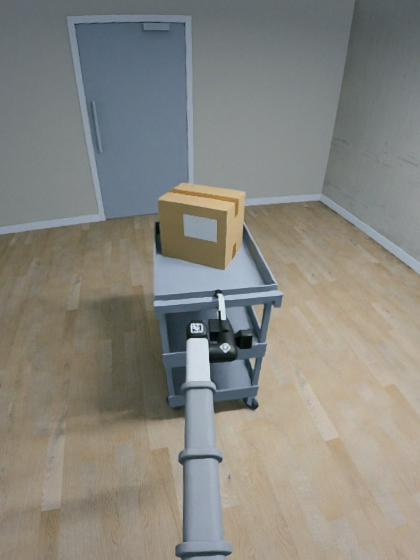

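Request:
move(blocking=false, r1={"base":{"rotate_rad":-0.18},"joints":{"lift_m":0.45,"wrist_yaw_rad":0}}, r2={"base":{"rotate_rad":0.1},"pace":"slow"}, cameras=[])

Request:
wait(seconds=1.5, cameras=[])

Request:
move(blocking=false, r1={"base":{"translate_m":1.0}}, r2={"base":{"strafe_m":-0.13},"pace":"slow"}, cameras=[])

Request:
wait(seconds=3, cameras=[])

Request:
wait(seconds=3, cameras=["r2_head_camera","r1_head_left_camera"])

Scene clock: 234.57 s.
earlier move: r2 done
move: r1 moving; r2 moving
r1.base_odometry: x=+0.000 y=+0.100 heading=+1.400
r1.turned_by_wheels: -0.170
r1.turned_by_imu: -0.172
r1.base_tilt: forward=-1.6 right=+1.3
r1.lidar_m: 2.59 1.12 0.84 0.81 0.87 0.91 0.87 0.93 1.39 1.95 2.09 3.00
r1.base_status: rotate_rad moving
r1.joint_positions: lift_m=+0.164 arm_m=+0.000 wrist_yaw_rad=+2.503 wrist_pitch_rad=+0.002 wrist_roll_rad=+0.000 gripper_m=+0.056
r1.joint_status: lift_m moving; wrist_yaw_rad moving
r1.measured_speeds: translate_m=+0.000 strafe_m=+0.001 rotate_rad=-0.225 lift_m=+0.146 arm_m=+0.000 wrist_yaw_rad=-1.820 wrist_pitch_rad=+0.000 wrist_roll_rad=+0.000
r1.motor_effort: lift_m=+26(28) arm_m=-4(4) wheel_0=+3(7) wheel_1=+4(8) wheel_2=+1(6)
r1.servo_current: wrist_yaw_rad=98(117) wrist_pitch_rad=46(52) wrist_roll_rad=52(59) gripper_m=46(46)
r1.hand_pose: x=-0.0084 y=+0.2422 z=+0.3421 quat_wxyz=(+0.314, -0.001, +0.000, +0.949) (m; r1's base frame)
r1.wrist_depth_mm: - - - - - - - / - - - - - - - / - - - - - - - / - - - - - - - / - - - - - - - / - - 190 1182 188 - - / 809 768 831 878 820 131 -
r2.base_odometry: x=-0.137 y=-0.827 heading=-2.228
r2.turned_by_wheels: +0.090
r2.turned_by_imu: +0.087
r2.base_tilt: forward=-0.6 right=+0.1
r2.lidar_m: 0.91 3.57 2.40 2.16 2.25 2.36 2.17 2.21 2.74 2.53 2.57 0.93
r2.base_status: rotate_rad moving
r2.joint_positions: lift_m=+0.690 arm_m=+0.508 wrist_yaw_rad=-0.007 wrist_pitch_rad=+0.012 wrist_roll_rad=+1.569 gripper_m=-0.024
r2.joint_status: not commanded
r2.measured_speeds: translate_m=+0.000 strafe_m=+0.002 rotate_rad=+0.166 lift_m=+0.000 arm_m=+0.000 wrist_yaw_rad=+0.038 wrist_pitch_rad=+0.000 wrist_roll_rad=+0.000
r2.motor_effort: lift_m=+21(21) arm_m=+5(5) wheel_0=-17(17) wheel_1=-8(13) wheel_2=-7(17)
r2.servo_current: wrist_yaw_rad=65(65) wrist_pitch_rad=59(65) wrist_roll_rad=52(59) gripper_m=85(98)
r2.hand_pose: x=+0.9666 y=-0.0895 z=+0.8646 quat_wxyz=(+0.708, +0.706, +0.002, -0.007) (m; r2's base frame)
r2.wrist_depth_mm: - - - 167 227 1618 1118 / - - - 168 229 788 - / - - 496 169 230 831 - / - 488 473 230 231 831 - / - - 525 172 232 831 - / - - 186 173 180 - - / - - - - 236 1576 -
pictures: none
No camera images: "cameras" was empty.

Scene clock: 235.13 s.
earlier move: r1 moving; r2 done
r1.base_odometry: x=+0.000 y=+0.100 heading=+1.390
r1.turned_by_wheels: -0.009
r1.turned_by_imu: -0.009
r1.base_tilt: forward=-1.6 right=+1.3
r1.lidar_m: 2.65 1.14 0.85 0.81 0.88 0.90 0.86 0.93 1.38 1.96 2.08 2.97
r1.base_status: done
r1.joint_positions: lift_m=+0.298 arm_m=+0.000 wrist_yaw_rad=+1.471 wrist_pitch_rad=+0.002 wrist_roll_rad=+0.000 gripper_m=+0.056
r1.joint_status: lift_m moving; wrist_yaw_rad moving
r1.measured_speeds: translate_m=+0.000 strafe_m=+0.000 rotate_rad=+0.000 lift_m=+0.300 arm_m=+0.000 wrist_yaw_rad=-1.820 wrist_pitch_rad=+0.000 wrist_roll_rad=+0.000
r1.motor_effort: lift_m=+26(28) arm_m=-4(4) wheel_0=+2(7) wheel_1=+0(8) wheel_2=+1(6)
r1.servo_current: wrist_yaw_rad=78(117) wrist_pitch_rad=46(52) wrist_roll_rad=52(59) gripper_m=39(46)
r1.hand_pose: x=+0.2865 y=+0.2783 z=+0.4751 quat_wxyz=(+0.741, -0.001, +0.001, +0.671) (m; r1's base frame)
r1.wrist_depth_mm: - - - - - - - / - - - - - - - / - - - - - - - / - - - - - - - / - - - - - - - / - - 190 - 187 - - / - 140 - 137 - - -
r2.base_odometry: x=-0.137 y=-0.827 heading=-2.218
r2.turned_by_wheels: +0.010
r2.turned_by_imu: +0.010
r2.base_tilt: forward=-0.6 right=+0.1
r2.lidar_m: 0.89 3.58 2.39 2.16 2.24 2.37 2.19 2.18 2.75 2.52 2.57 0.92
r2.base_status: done
r2.joint_positions: lift_m=+0.690 arm_m=+0.508 wrist_yaw_rad=+0.001 wrist_pitch_rad=+0.012 wrist_roll_rad=+1.569 gripper_m=-0.024
r2.joint_status: not commanded
r2.measured_speeds: all 0
r2.motor_effort: lift_m=+21(21) arm_m=+4(5) wheel_0=+4(17) wheel_1=-1(13) wheel_2=-2(17)
r2.servo_current: wrist_yaw_rad=46(65) wrist_pitch_rad=65(65) wrist_roll_rad=46(59) gripper_m=85(98)
r2.hand_pose: x=+0.9673 y=-0.0871 z=+0.8646 quat_wxyz=(+0.708, +0.706, +0.004, -0.004) (m; r2's base frame)
r2.wrist_depth_mm: - - - 157 216 1618 - / - - 591 160 219 741 - / - 500 452 163 223 809 - / - - 477 167 227 831 - / - - 539 169 230 - - / - - 185 172 179 - - / - - - - 239 1537 473
wait: 0.57 of 1.5 s (r2 has come to rest)
pictures: none
No camera images: "cameras" was empty.

Scene clock: 235.63 s.
earlier move: r1 moving
move: r1 moving; r2 moving
r1.base_odometry: x=+0.006 y=+0.131 heading=+1.390
r1.turned_by_wheels: +0.000
r1.turned_by_imu: +0.000
r1.base_tilt: forward=-1.6 right=+1.3
r1.lidar_m: 2.64 1.11 0.86 0.81 0.86 0.92 0.89 0.97 1.43 1.96 2.08 2.99
r1.base_status: translate_m moving
r1.joint_positions: lift_m=+0.411 arm_m=+0.000 wrist_yaw_rad=+0.561 wrist_pitch_rad=+0.002 wrist_roll_rad=+0.000 gripper_m=+0.056
r1.joint_status: lift_m moving; wrist_yaw_rad moving
r1.measured_speeds: translate_m=+0.122 strafe_m=+0.000 rotate_rad=-0.004 lift_m=+0.157 arm_m=+0.000 wrist_yaw_rad=-1.817 wrist_pitch_rad=+0.000 wrist_roll_rad=+0.000
r1.motor_effort: lift_m=+26(27) arm_m=-4(4) wheel_0=+9(9) wheel_1=+6(7) wheel_2=-8(9)
r1.servo_current: wrist_yaw_rad=91(111) wrist_pitch_rad=39(46) wrist_roll_rad=72(72) gripper_m=39(46)
r1.hand_pose: x=+0.4616 y=+0.0796 z=+0.5886 quat_wxyz=(+0.961, +0.000, +0.001, +0.277) (m; r1's base frame)
r1.wrist_depth_mm: - - 1008 - 1921 - - / - - 976 - 1921 - - / - - 991 - 1983 - - / - - 976 - 1983 - - / - - 976 - 1863 - - / - - 191 - 187 - 1983 / - 141 181 143 1366 1308 1430
r2.base_odometry: x=-0.148 y=-0.818 heading=-2.217
r2.turned_by_wheels: +0.001
r2.turned_by_imu: +0.001
r2.base_tilt: forward=-0.6 right=+0.0
r2.lidar_m: 0.90 3.58 2.39 2.20 2.22 2.37 2.19 2.21 2.71 2.51 2.57 0.93
r2.base_status: strafe_m moving
r2.joint_positions: lift_m=+0.690 arm_m=+0.508 wrist_yaw_rad=+0.002 wrist_pitch_rad=+0.012 wrist_roll_rad=+1.569 gripper_m=-0.024
r2.joint_status: not commanded
r2.measured_speeds: translate_m=+0.000 strafe_m=-0.056 rotate_rad=-0.002 lift_m=+0.000 arm_m=+0.000 wrist_yaw_rad=+0.002 wrist_pitch_rad=+0.000 wrist_roll_rad=+0.000
r2.motor_effort: lift_m=+21(21) arm_m=+4(5) wheel_0=+13(15) wheel_1=-5(7) wheel_2=+0(2)
r2.servo_current: wrist_yaw_rad=33(59) wrist_pitch_rad=59(65) wrist_roll_rad=52(65) gripper_m=85(91)
r2.hand_pose: x=+0.9674 y=-0.0870 z=+0.8646 quat_wxyz=(+0.708, +0.706, +0.005, -0.004) (m; r2's base frame)
r2.wrist_depth_mm: - - - 158 216 1618 - / - - 609 161 220 732 - / - 512 455 163 223 809 - / - 500 477 167 228 842 - / - - 544 170 230 - - / - - 186 172 179 - - / - - - - 240 1576 480
pictures: none
No camera images: "cameras" was empty.

Scene clock: 237.57 s.
earlier move: r1 moving; r2 done
r1.base_odometry: x=+0.099 y=+0.642 heading=+1.391
r1.turned_by_wheels: +0.000
r1.turned_by_imu: +0.000
r1.base_tilt: forward=-1.6 right=+1.3
r1.lidar_m: 2.55 1.13 0.81 0.77 0.84 1.19 1.41 1.51 2.04 1.97 2.07 3.03
r1.base_status: translate_m moving
r1.joint_positions: lift_m=+0.450 arm_m=+0.000 wrist_yaw_rad=+0.003 wrist_pitch_rad=+0.002 wrist_roll_rad=+0.000 gripper_m=+0.056
r1.joint_status: all done
r1.measured_speeds: translate_m=+0.301 strafe_m=+0.002 rotate_rad=+0.001 lift_m=+0.000 arm_m=+0.000 wrist_yaw_rad=+0.000 wrist_pitch_rad=+0.000 wrist_roll_rad=+0.000
r1.motor_effort: lift_m=+25(27) arm_m=-4(4) wheel_0=+7(9) wheel_1=+5(8) wheel_2=-6(10)
r1.servo_current: wrist_yaw_rad=59(111) wrist_pitch_rad=46(52) wrist_roll_rad=39(72) gripper_m=46(46)
r1.hand_pose: x=+0.4595 y=-0.0866 z=+0.6271 quat_wxyz=(+1.000, +0.000, +0.001, +0.001) (m; r1's base frame)
r1.wrist_depth_mm: 1229 - - - - - - / 1229 - - - - - - / 1229 - - - - - - / 1229 - - - - - - / 1229 - - - - - - / 1229 - 193 - 187 - - / 1281 1336 1464 153 1499 1366 1499
r2.base_odometry: x=-0.240 y=-0.748 heading=-2.218
r2.turned_by_wheels: +0.000
r2.turned_by_imu: +0.001
r2.base_tilt: forward=-0.6 right=+0.0
r2.lidar_m: 0.89 3.68 2.54 2.31 2.35 2.33 2.16 2.19 2.58 2.40 2.45 0.96
r2.base_status: done
r2.joint_positions: lift_m=+0.690 arm_m=+0.508 wrist_yaw_rad=+0.003 wrist_pitch_rad=+0.012 wrist_roll_rad=+1.569 gripper_m=-0.024
r2.joint_status: not commanded
r2.measured_speeds: all 0
r2.motor_effort: lift_m=+21(21) arm_m=+4(5) wheel_0=+5(17) wheel_1=-3(7) wheel_2=+0(2)
r2.servo_current: wrist_yaw_rad=59(59) wrist_pitch_rad=59(72) wrist_roll_rad=52(65) gripper_m=85(98)
r2.hand_pose: x=+0.9675 y=-0.0866 z=+0.8646 quat_wxyz=(+0.708, +0.706, +0.005, -0.003) (m; r2's base frame)
r2.wrist_depth_mm: - - - 183 246 1618 1205 / - - - 181 243 1708 - / - - 615 179 240 798 - / - 492 466 236 236 842 - / - - 500 175 235 831 - / - - 187 173 179 - - / - - 591 - 230 - -
wait: 1.93 of 3 s (r2 has come to rest)
pictures: none
No camera images: "cameras" was empty.

Scene clock: 239.93 s.
earlier move: r1 done
r1.base_odometry: x=+0.179 y=+1.084 heading=+1.391
r1.turned_by_wheels: +0.000
r1.turned_by_imu: +0.000
r1.base_tilt: forward=-1.6 right=+1.3
r1.lidar_m: 2.46 1.17 0.87 0.73 0.79 1.16 1.86 2.02 2.08 2.01 2.14 2.90
r1.base_status: done
r1.joint_positions: lift_m=+0.450 arm_m=+0.000 wrist_yaw_rad=+0.003 wrist_pitch_rad=+0.002 wrist_roll_rad=+0.000 gripper_m=+0.056
r1.joint_status: all done
r1.measured_speeds: all 0
r1.motor_effort: lift_m=+25(27) arm_m=-4(4) wheel_0=+2(9) wheel_1=+1(8) wheel_2=+0(10)
r1.servo_current: wrist_yaw_rad=46(111) wrist_pitch_rad=52(52) wrist_roll_rad=59(72) gripper_m=39(52)
r1.hand_pose: x=+0.4595 y=-0.0866 z=+0.6271 quat_wxyz=(+1.000, +0.000, +0.001, +0.001) (m; r1's base frame)
r1.wrist_depth_mm: - - - - - - - / - - - - - - - / - - - - - - - / - - - - - - - / - - - - - - - / - 1863 194 - 187 - - / - 1308 1397 153 1499 1397 1499
r2.base_odometry: x=-0.240 y=-0.748 heading=-2.218
r2.turned_by_wheels: +0.000
r2.turned_by_imu: +0.000
r2.base_tilt: forward=-0.7 right=+0.1
r2.lidar_m: 0.88 3.70 2.52 2.31 2.35 2.32 2.17 2.19 2.60 2.41 2.46 0.98
r2.base_status: done
r2.joint_positions: lift_m=+0.690 arm_m=+0.508 wrist_yaw_rad=+0.003 wrist_pitch_rad=+0.012 wrist_roll_rad=+1.569 gripper_m=-0.024
r2.joint_status: not commanded
r2.measured_speeds: all 0
r2.motor_effort: lift_m=+21(21) arm_m=+4(5) wheel_0=+5(17) wheel_1=-3(7) wheel_2=+0(2)
r2.servo_current: wrist_yaw_rad=46(65) wrist_pitch_rad=65(72) wrist_roll_rad=39(65) gripper_m=91(98)
r2.hand_pose: x=+0.9675 y=-0.0866 z=+0.8646 quat_wxyz=(+0.708, +0.706, +0.005, -0.003) (m; r2's base frame)
r2.wrist_depth_mm: - - - 184 245 1661 1229 / - - - 181 242 1661 - / - - 621 179 240 809 - / - 500 466 236 237 842 - / - - 496 175 236 831 - / - - 186 172 179 - - / - - 585 - 229 - -
wait: 2.37 of 3 s (r1 has come to rest)
pictures: r1_head_left_camera, r2_head_camera
Images, in order (width x height): r1_head_left_camera 420x672, r2_head_camera 420x560.

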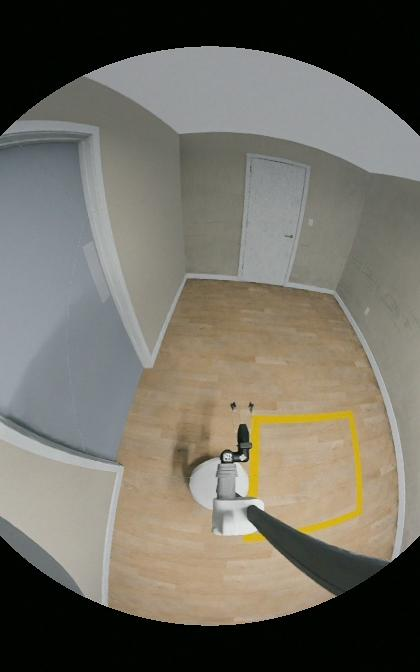

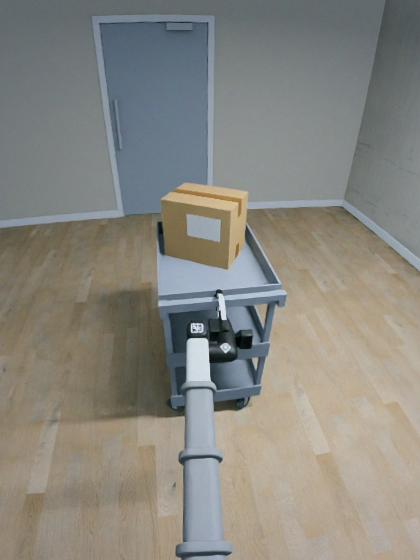

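Request:
move(blocking=false, r1={"base":{"rotate_rad":1.6}}, r2={"base":{"rotate_rad":0.158},"pace":"slow"}, cameras=[])

Request:
wait(seconds=2, cameras=[])

Request:
wait(seconds=1, cameras=[])

Request:
move(blocking=false, r2={"base":{"strafe_m":-0.12},"pace":"slow"}, cameras=[])

Request:
wait(seconds=3, cameras=["r2_head_camera","r1_head_camera","r1_head_left_camera","r1_head_right_camera"])

Scene clock: 251.47 s.
move: r1 moving; r2 moving
r1.base_odometry: x=+0.179 y=+1.084 heading=+1.642
r1.turned_by_wheels: +0.252
r1.turned_by_imu: +0.252
r1.base_tilt: forward=-1.6 right=+1.2
r1.lidar_m: 1.45 0.96 0.77 0.76 0.92 1.70 1.87 2.28 2.04 2.04 2.45 2.83
r1.base_status: rotate_rad moving
r1.joint_positions: lift_m=+0.450 arm_m=+0.000 wrist_yaw_rad=+0.002 wrist_pitch_rad=+0.002 wrist_roll_rad=+0.000 gripper_m=+0.056
r1.joint_status: not commanded
r1.measured_speeds: translate_m=+0.000 strafe_m=+0.002 rotate_rad=+0.967 lift_m=+0.000 arm_m=+0.000 wrist_yaw_rad=+0.000 wrist_pitch_rad=+0.000 wrist_roll_rad=+0.000
r1.motor_effort: lift_m=+24(25) arm_m=-4(4) wheel_0=-9(10) wheel_1=-7(7) wheel_2=-7(7)
r1.servo_current: wrist_yaw_rad=59(65) wrist_pitch_rad=46(46) wrist_roll_rad=46(59) gripper_m=39(46)
r1.hand_pose: x=+0.4595 y=-0.0867 z=+0.6271 quat_wxyz=(+1.000, +0.000, +0.001, +0.001) (m; r1's base frame)
r1.wrist_depth_mm: 917 - - - - - - / 917 - - - - - - / 946 - - - - - - / 946 - - - - - - / 931 - - - - - - / 931 - 193 - 187 - - / 917 150 1397 153 1464 1430 1499
r2.base_odometry: x=-0.240 y=-0.749 heading=-2.105
r2.turned_by_wheels: +0.113
r2.turned_by_imu: +0.109
r2.base_tilt: forward=-0.6 right=+0.1
r2.lidar_m: 0.91 3.33 2.45 2.32 2.43 2.26 2.17 2.26 2.48 2.41 2.49 0.93
r2.base_status: rotate_rad moving
r2.joint_positions: lift_m=+0.690 arm_m=+0.508 wrist_yaw_rad=-0.008 wrist_pitch_rad=+0.012 wrist_roll_rad=+1.569 gripper_m=-0.024
r2.joint_status: not commanded
r2.measured_speeds: translate_m=+0.000 strafe_m=+0.001 rotate_rad=+0.325 lift_m=+0.000 arm_m=+0.000 wrist_yaw_rad=+0.000 wrist_pitch_rad=+0.000 wrist_roll_rad=+0.000
r2.motor_effort: lift_m=+21(21) arm_m=+5(6) wheel_0=-13(19) wheel_1=-12(14) wheel_2=-11(19)
r2.servo_current: wrist_yaw_rad=59(65) wrist_pitch_rad=65(72) wrist_roll_rad=52(52) gripper_m=91(91)
r2.hand_pose: x=+0.9665 y=-0.0898 z=+0.8646 quat_wxyz=(+0.708, +0.706, +0.001, -0.007) (m; r2's base frame)
r2.wrist_depth_mm: - - - 160 220 1618 - / - - 580 163 220 759 - / - 466 455 166 225 820 - / - - 480 227 229 842 - / - - 549 170 232 - - / - - 186 173 179 - - / - - - - - 1499 492
pictures: none
No camera images: "cameras" was empty.

Scene clock: 252.10 s.
earlier move: r1 moving; r2 done
r1.base_odometry: x=+0.179 y=+1.084 heading=+2.565
r1.turned_by_wheels: +0.923
r1.turned_by_imu: +0.927
r1.base_tilt: forward=-1.6 right=+1.3
r1.lidar_m: 0.84 0.74 0.87 1.37 1.87 2.08 2.03 2.02 2.27 2.86 1.84 1.04
r1.base_status: rotate_rad moving
r1.joint_positions: lift_m=+0.450 arm_m=+0.000 wrist_yaw_rad=+0.002 wrist_pitch_rad=+0.002 wrist_roll_rad=+0.000 gripper_m=+0.056
r1.joint_status: not commanded
r1.measured_speeds: translate_m=-0.001 strafe_m=+0.000 rotate_rad=+1.335 lift_m=+0.000 arm_m=+0.000 wrist_yaw_rad=+0.000 wrist_pitch_rad=+0.000 wrist_roll_rad=+0.000
r1.motor_effort: lift_m=+25(25) arm_m=-4(4) wheel_0=-2(11) wheel_1=-2(9) wheel_2=-2(8)
r1.servo_current: wrist_yaw_rad=46(65) wrist_pitch_rad=46(46) wrist_roll_rad=39(65) gripper_m=46(52)
r1.hand_pose: x=+0.4595 y=-0.0867 z=+0.6271 quat_wxyz=(+1.000, +0.000, +0.001, +0.001) (m; r1's base frame)
r1.wrist_depth_mm: - - - - - 904 - / 569 - - - - 891 891 / 564 - - - - 931 866 / - - - - - 904 866 / - - - - - 917 854 / - - 190 - 187 931 891 / 564 140 - 137 - 917 -
r2.base_odometry: x=-0.240 y=-0.748 heading=-2.059
r2.turned_by_wheels: +0.046
r2.turned_by_imu: +0.045
r2.base_tilt: forward=-0.7 right=+0.0
r2.lidar_m: 0.90 3.18 2.41 2.31 2.48 2.24 2.18 2.30 2.48 2.40 2.56 0.89
r2.base_status: done
r2.joint_positions: lift_m=+0.690 arm_m=+0.508 wrist_yaw_rad=+0.002 wrist_pitch_rad=+0.012 wrist_roll_rad=+1.569 gripper_m=-0.024
r2.joint_status: not commanded
r2.measured_speeds: all 0
r2.motor_effort: lift_m=+21(21) arm_m=+5(6) wheel_0=+4(19) wheel_1=+0(14) wheel_2=+0(19)
r2.servo_current: wrist_yaw_rad=46(65) wrist_pitch_rad=72(72) wrist_roll_rad=46(65) gripper_m=91(91)
r2.hand_pose: x=+0.9674 y=-0.0868 z=+0.8646 quat_wxyz=(+0.708, +0.706, +0.005, -0.003) (m; r2's base frame)
r2.wrist_depth_mm: - - 549 138 193 - - / - 462 436 143 201 - - / - 462 452 149 209 - - / - - 525 156 219 - - / - - 627 165 229 - - / - - 187 171 179 1576 496 / - - - - - 1708 1160
wait: 0.63 of 2 s (r2 has come to rest)
pictures: none
No camera images: "cameras" was empty.

Scene clock: 253.10 s.
earlier move: r1 done
r1.base_odometry: x=+0.179 y=+1.084 heading=+2.990
r1.turned_by_wheels: +0.425
r1.turned_by_imu: +0.428
r1.base_tilt: forward=-1.6 right=+1.3
r1.lidar_m: 0.76 0.83 1.21 1.86 2.00 2.05 1.99 2.19 2.92 2.32 1.13 0.86
r1.base_status: done
r1.joint_positions: lift_m=+0.450 arm_m=+0.000 wrist_yaw_rad=+0.002 wrist_pitch_rad=+0.002 wrist_roll_rad=+0.000 gripper_m=+0.056
r1.joint_status: not commanded
r1.measured_speeds: all 0
r1.motor_effort: lift_m=+24(25) arm_m=-4(4) wheel_0=-2(11) wheel_1=-2(9) wheel_2=-1(8)
r1.servo_current: wrist_yaw_rad=26(65) wrist_pitch_rad=39(46) wrist_roll_rad=52(65) gripper_m=46(52)
r1.hand_pose: x=+0.4595 y=-0.0867 z=+0.6271 quat_wxyz=(+1.000, +0.000, +0.001, +0.001) (m; r1's base frame)
r1.wrist_depth_mm: - - 554 - - - - / - - 549 - - - - / - - 559 - - - - / - - 554 - - - - / - - 559 - - - - / - - 190 - 187 - - / - 140 182 143 - - -
r2.base_odometry: x=-0.240 y=-0.748 heading=-2.059
r2.turned_by_wheels: +0.000
r2.turned_by_imu: +0.000
r2.base_tilt: forward=-0.6 right=+0.1
r2.lidar_m: 0.91 3.18 2.43 2.30 2.46 2.23 2.15 2.28 2.48 2.40 2.54 0.89
r2.base_status: done
r2.joint_positions: lift_m=+0.690 arm_m=+0.508 wrist_yaw_rad=+0.002 wrist_pitch_rad=+0.012 wrist_roll_rad=+1.569 gripper_m=-0.024
r2.joint_status: not commanded
r2.measured_speeds: all 0
r2.motor_effort: lift_m=+21(21) arm_m=+5(6) wheel_0=+4(19) wheel_1=+0(14) wheel_2=+0(19)
r2.servo_current: wrist_yaw_rad=39(65) wrist_pitch_rad=65(72) wrist_roll_rad=52(65) gripper_m=85(91)
r2.hand_pose: x=+0.9674 y=-0.0868 z=+0.8646 quat_wxyz=(+0.708, +0.706, +0.005, -0.003) (m; r2's base frame)
r2.wrist_depth_mm: - - 539 138 192 - - / - 455 436 143 201 - - / - 462 452 150 210 - - / - - 521 156 219 - - / - - 621 165 229 - - / - - 187 171 179 1576 496 / - - - - - 1708 1160
wait: 1.00 s; at rest by 0.97 s
pictures: none
No camera images: "cameras" was empty.

Scene clock: 253.60 s.
move: r2 moving
r1: as last shown
r1.turned_by_wheels: +0.000
r1.turned_by_imu: +0.000
r1.lidar_m: 0.74 0.82 1.21 1.87 2.00 2.04 2.01 2.18 2.91 2.33 1.14 0.86
r1.motor_effort: lift_m=+24(25) arm_m=-4(4) wheel_0=-1(2) wheel_1=-2(2) wheel_2=-1(1)
r1.servo_current: wrist_yaw_rad=52(59) wrist_pitch_rad=46(52) wrist_roll_rad=59(59) gripper_m=46(46)
r1.wrist_depth_mm: - - 554 - - - - / - - 554 - - - - / - - 554 - - - - / - - 559 - - - - / - - 554 - - - - / - - 190 - 187 - - / - 141 182 143 - - -
r2.base_odometry: x=-0.253 y=-0.742 heading=-2.059
r2.turned_by_wheels: +0.001
r2.turned_by_imu: +0.001
r2.base_tilt: forward=-0.7 right=+0.1
r2.lidar_m: 0.90 3.20 2.43 2.33 2.47 2.25 2.18 2.32 2.47 2.36 2.53 0.91
r2.base_status: strafe_m moving
r2.joint_positions: lift_m=+0.690 arm_m=+0.508 wrist_yaw_rad=+0.002 wrist_pitch_rad=+0.012 wrist_roll_rad=+1.569 gripper_m=-0.024
r2.joint_status: not commanded
r2.measured_speeds: translate_m=+0.000 strafe_m=-0.057 rotate_rad=-0.001 lift_m=+0.000 arm_m=+0.000 wrist_yaw_rad=+0.000 wrist_pitch_rad=+0.000 wrist_roll_rad=+0.000
r2.motor_effort: lift_m=+21(21) arm_m=+4(5) wheel_0=+10(16) wheel_1=-4(7) wheel_2=+0(3)
r2.servo_current: wrist_yaw_rad=46(52) wrist_pitch_rad=65(65) wrist_roll_rad=39(52) gripper_m=91(91)
r2.hand_pose: x=+0.9674 y=-0.0868 z=+0.8646 quat_wxyz=(+0.708, +0.706, +0.005, -0.003) (m; r2's base frame)
r2.wrist_depth_mm: - - 554 138 193 - - / - 462 442 144 200 - - / - 459 449 148 210 - - / - - 517 156 218 - - / - - 621 164 229 - - / - - 187 171 179 1537 500 / - - - - - 1708 1160
pictures: none
No camera images: "cameras" was empty.

Scene clock: 255.43 s.
earlier move: r2 done
r1.base_odometry: x=+0.179 y=+1.084 heading=+2.990
r1.turned_by_wheels: +0.000
r1.turned_by_imu: +0.000
r1.base_tilt: forward=-1.6 right=+1.3
r1.lidar_m: 0.75 0.82 1.22 1.85 1.99 2.08 2.00 2.19 2.93 2.32 1.12 0.86
r1.base_status: not commanded
r1.joint_positions: lift_m=+0.450 arm_m=+0.000 wrist_yaw_rad=+0.002 wrist_pitch_rad=+0.002 wrist_roll_rad=+0.000 gripper_m=+0.056
r1.joint_status: not commanded
r1.measured_speeds: all 0
r1.motor_effort: lift_m=+24(25) arm_m=-4(4) wheel_0=-1(2) wheel_1=-2(3) wheel_2=-1(1)
r1.servo_current: wrist_yaw_rad=59(65) wrist_pitch_rad=46(52) wrist_roll_rad=33(72) gripper_m=46(46)
r1.hand_pose: x=+0.4595 y=-0.0867 z=+0.6271 quat_wxyz=(+1.000, +0.000, +0.001, +0.001) (m; r1's base frame)
r1.wrist_depth_mm: - - 559 - - - - / - - 554 - - - - / - - 549 - - - - / - - 559 - - - - / - - 559 - - - - / - - 190 - 187 - - / - 141 182 142 - - -
r2.base_odometry: x=-0.346 y=-0.692 heading=-2.059
r2.turned_by_wheels: +0.000
r2.turned_by_imu: +0.000
r2.base_tilt: forward=-0.7 right=+0.1
r2.lidar_m: 0.89 3.31 2.55 2.44 2.60 2.23 2.16 2.29 2.33 2.27 2.43 0.94
r2.base_status: done
r2.joint_positions: lift_m=+0.690 arm_m=+0.508 wrist_yaw_rad=+0.002 wrist_pitch_rad=+0.012 wrist_roll_rad=+1.569 gripper_m=-0.024
r2.joint_status: not commanded
r2.measured_speeds: all 0
r2.motor_effort: lift_m=+21(21) arm_m=+5(5) wheel_0=+5(17) wheel_1=-2(7) wheel_2=+0(3)
r2.servo_current: wrist_yaw_rad=59(59) wrist_pitch_rad=65(72) wrist_roll_rad=52(59) gripper_m=85(98)
r2.hand_pose: x=+0.9674 y=-0.0868 z=+0.8646 quat_wxyz=(+0.708, +0.706, +0.005, -0.003) (m; r2's base frame)
r2.wrist_depth_mm: - - - 155 213 1576 - / - - 559 158 217 798 - / - 473 445 162 222 809 - / - - 492 166 227 831 - / - - 554 170 232 - - / - - 187 172 180 - - / - - - - 239 1618 473
wait: 1.83 of 3 s (r2 has come to rest)
pictures: r1_head_camera, r1_head_left_camera, r1_head_right_camera, r2_head_camera
Images, in order (width x height): r1_head_camera 420x560, r1_head_left_camera 420x672, r1_head_right_camera 420x672, r2_head_camera 420x560.

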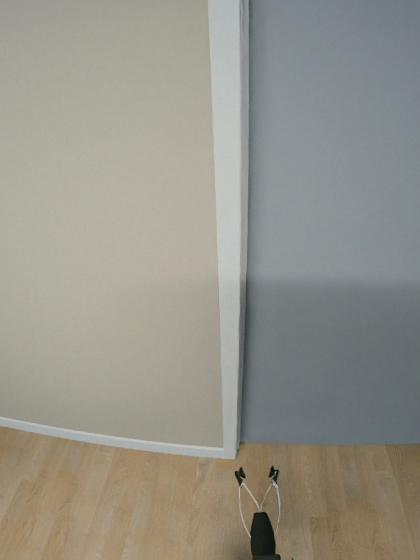

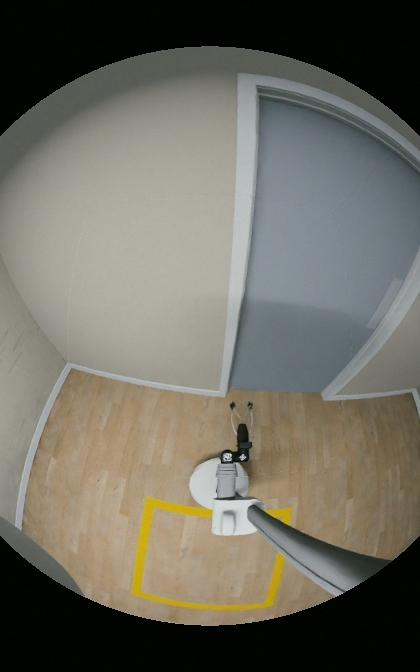

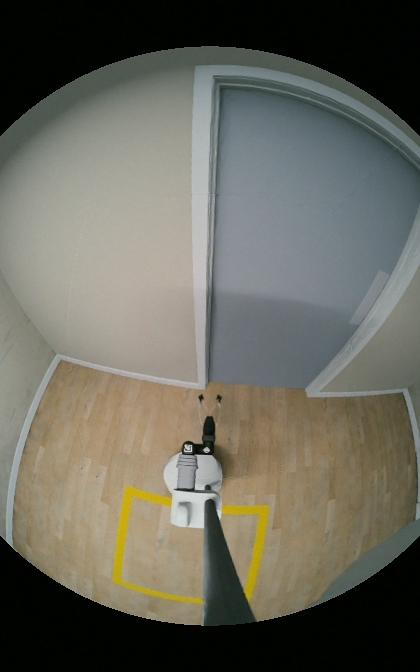

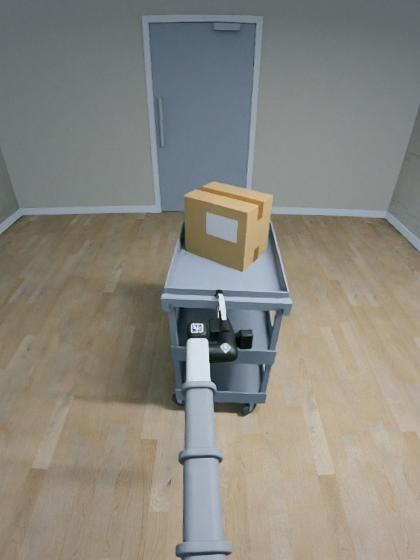

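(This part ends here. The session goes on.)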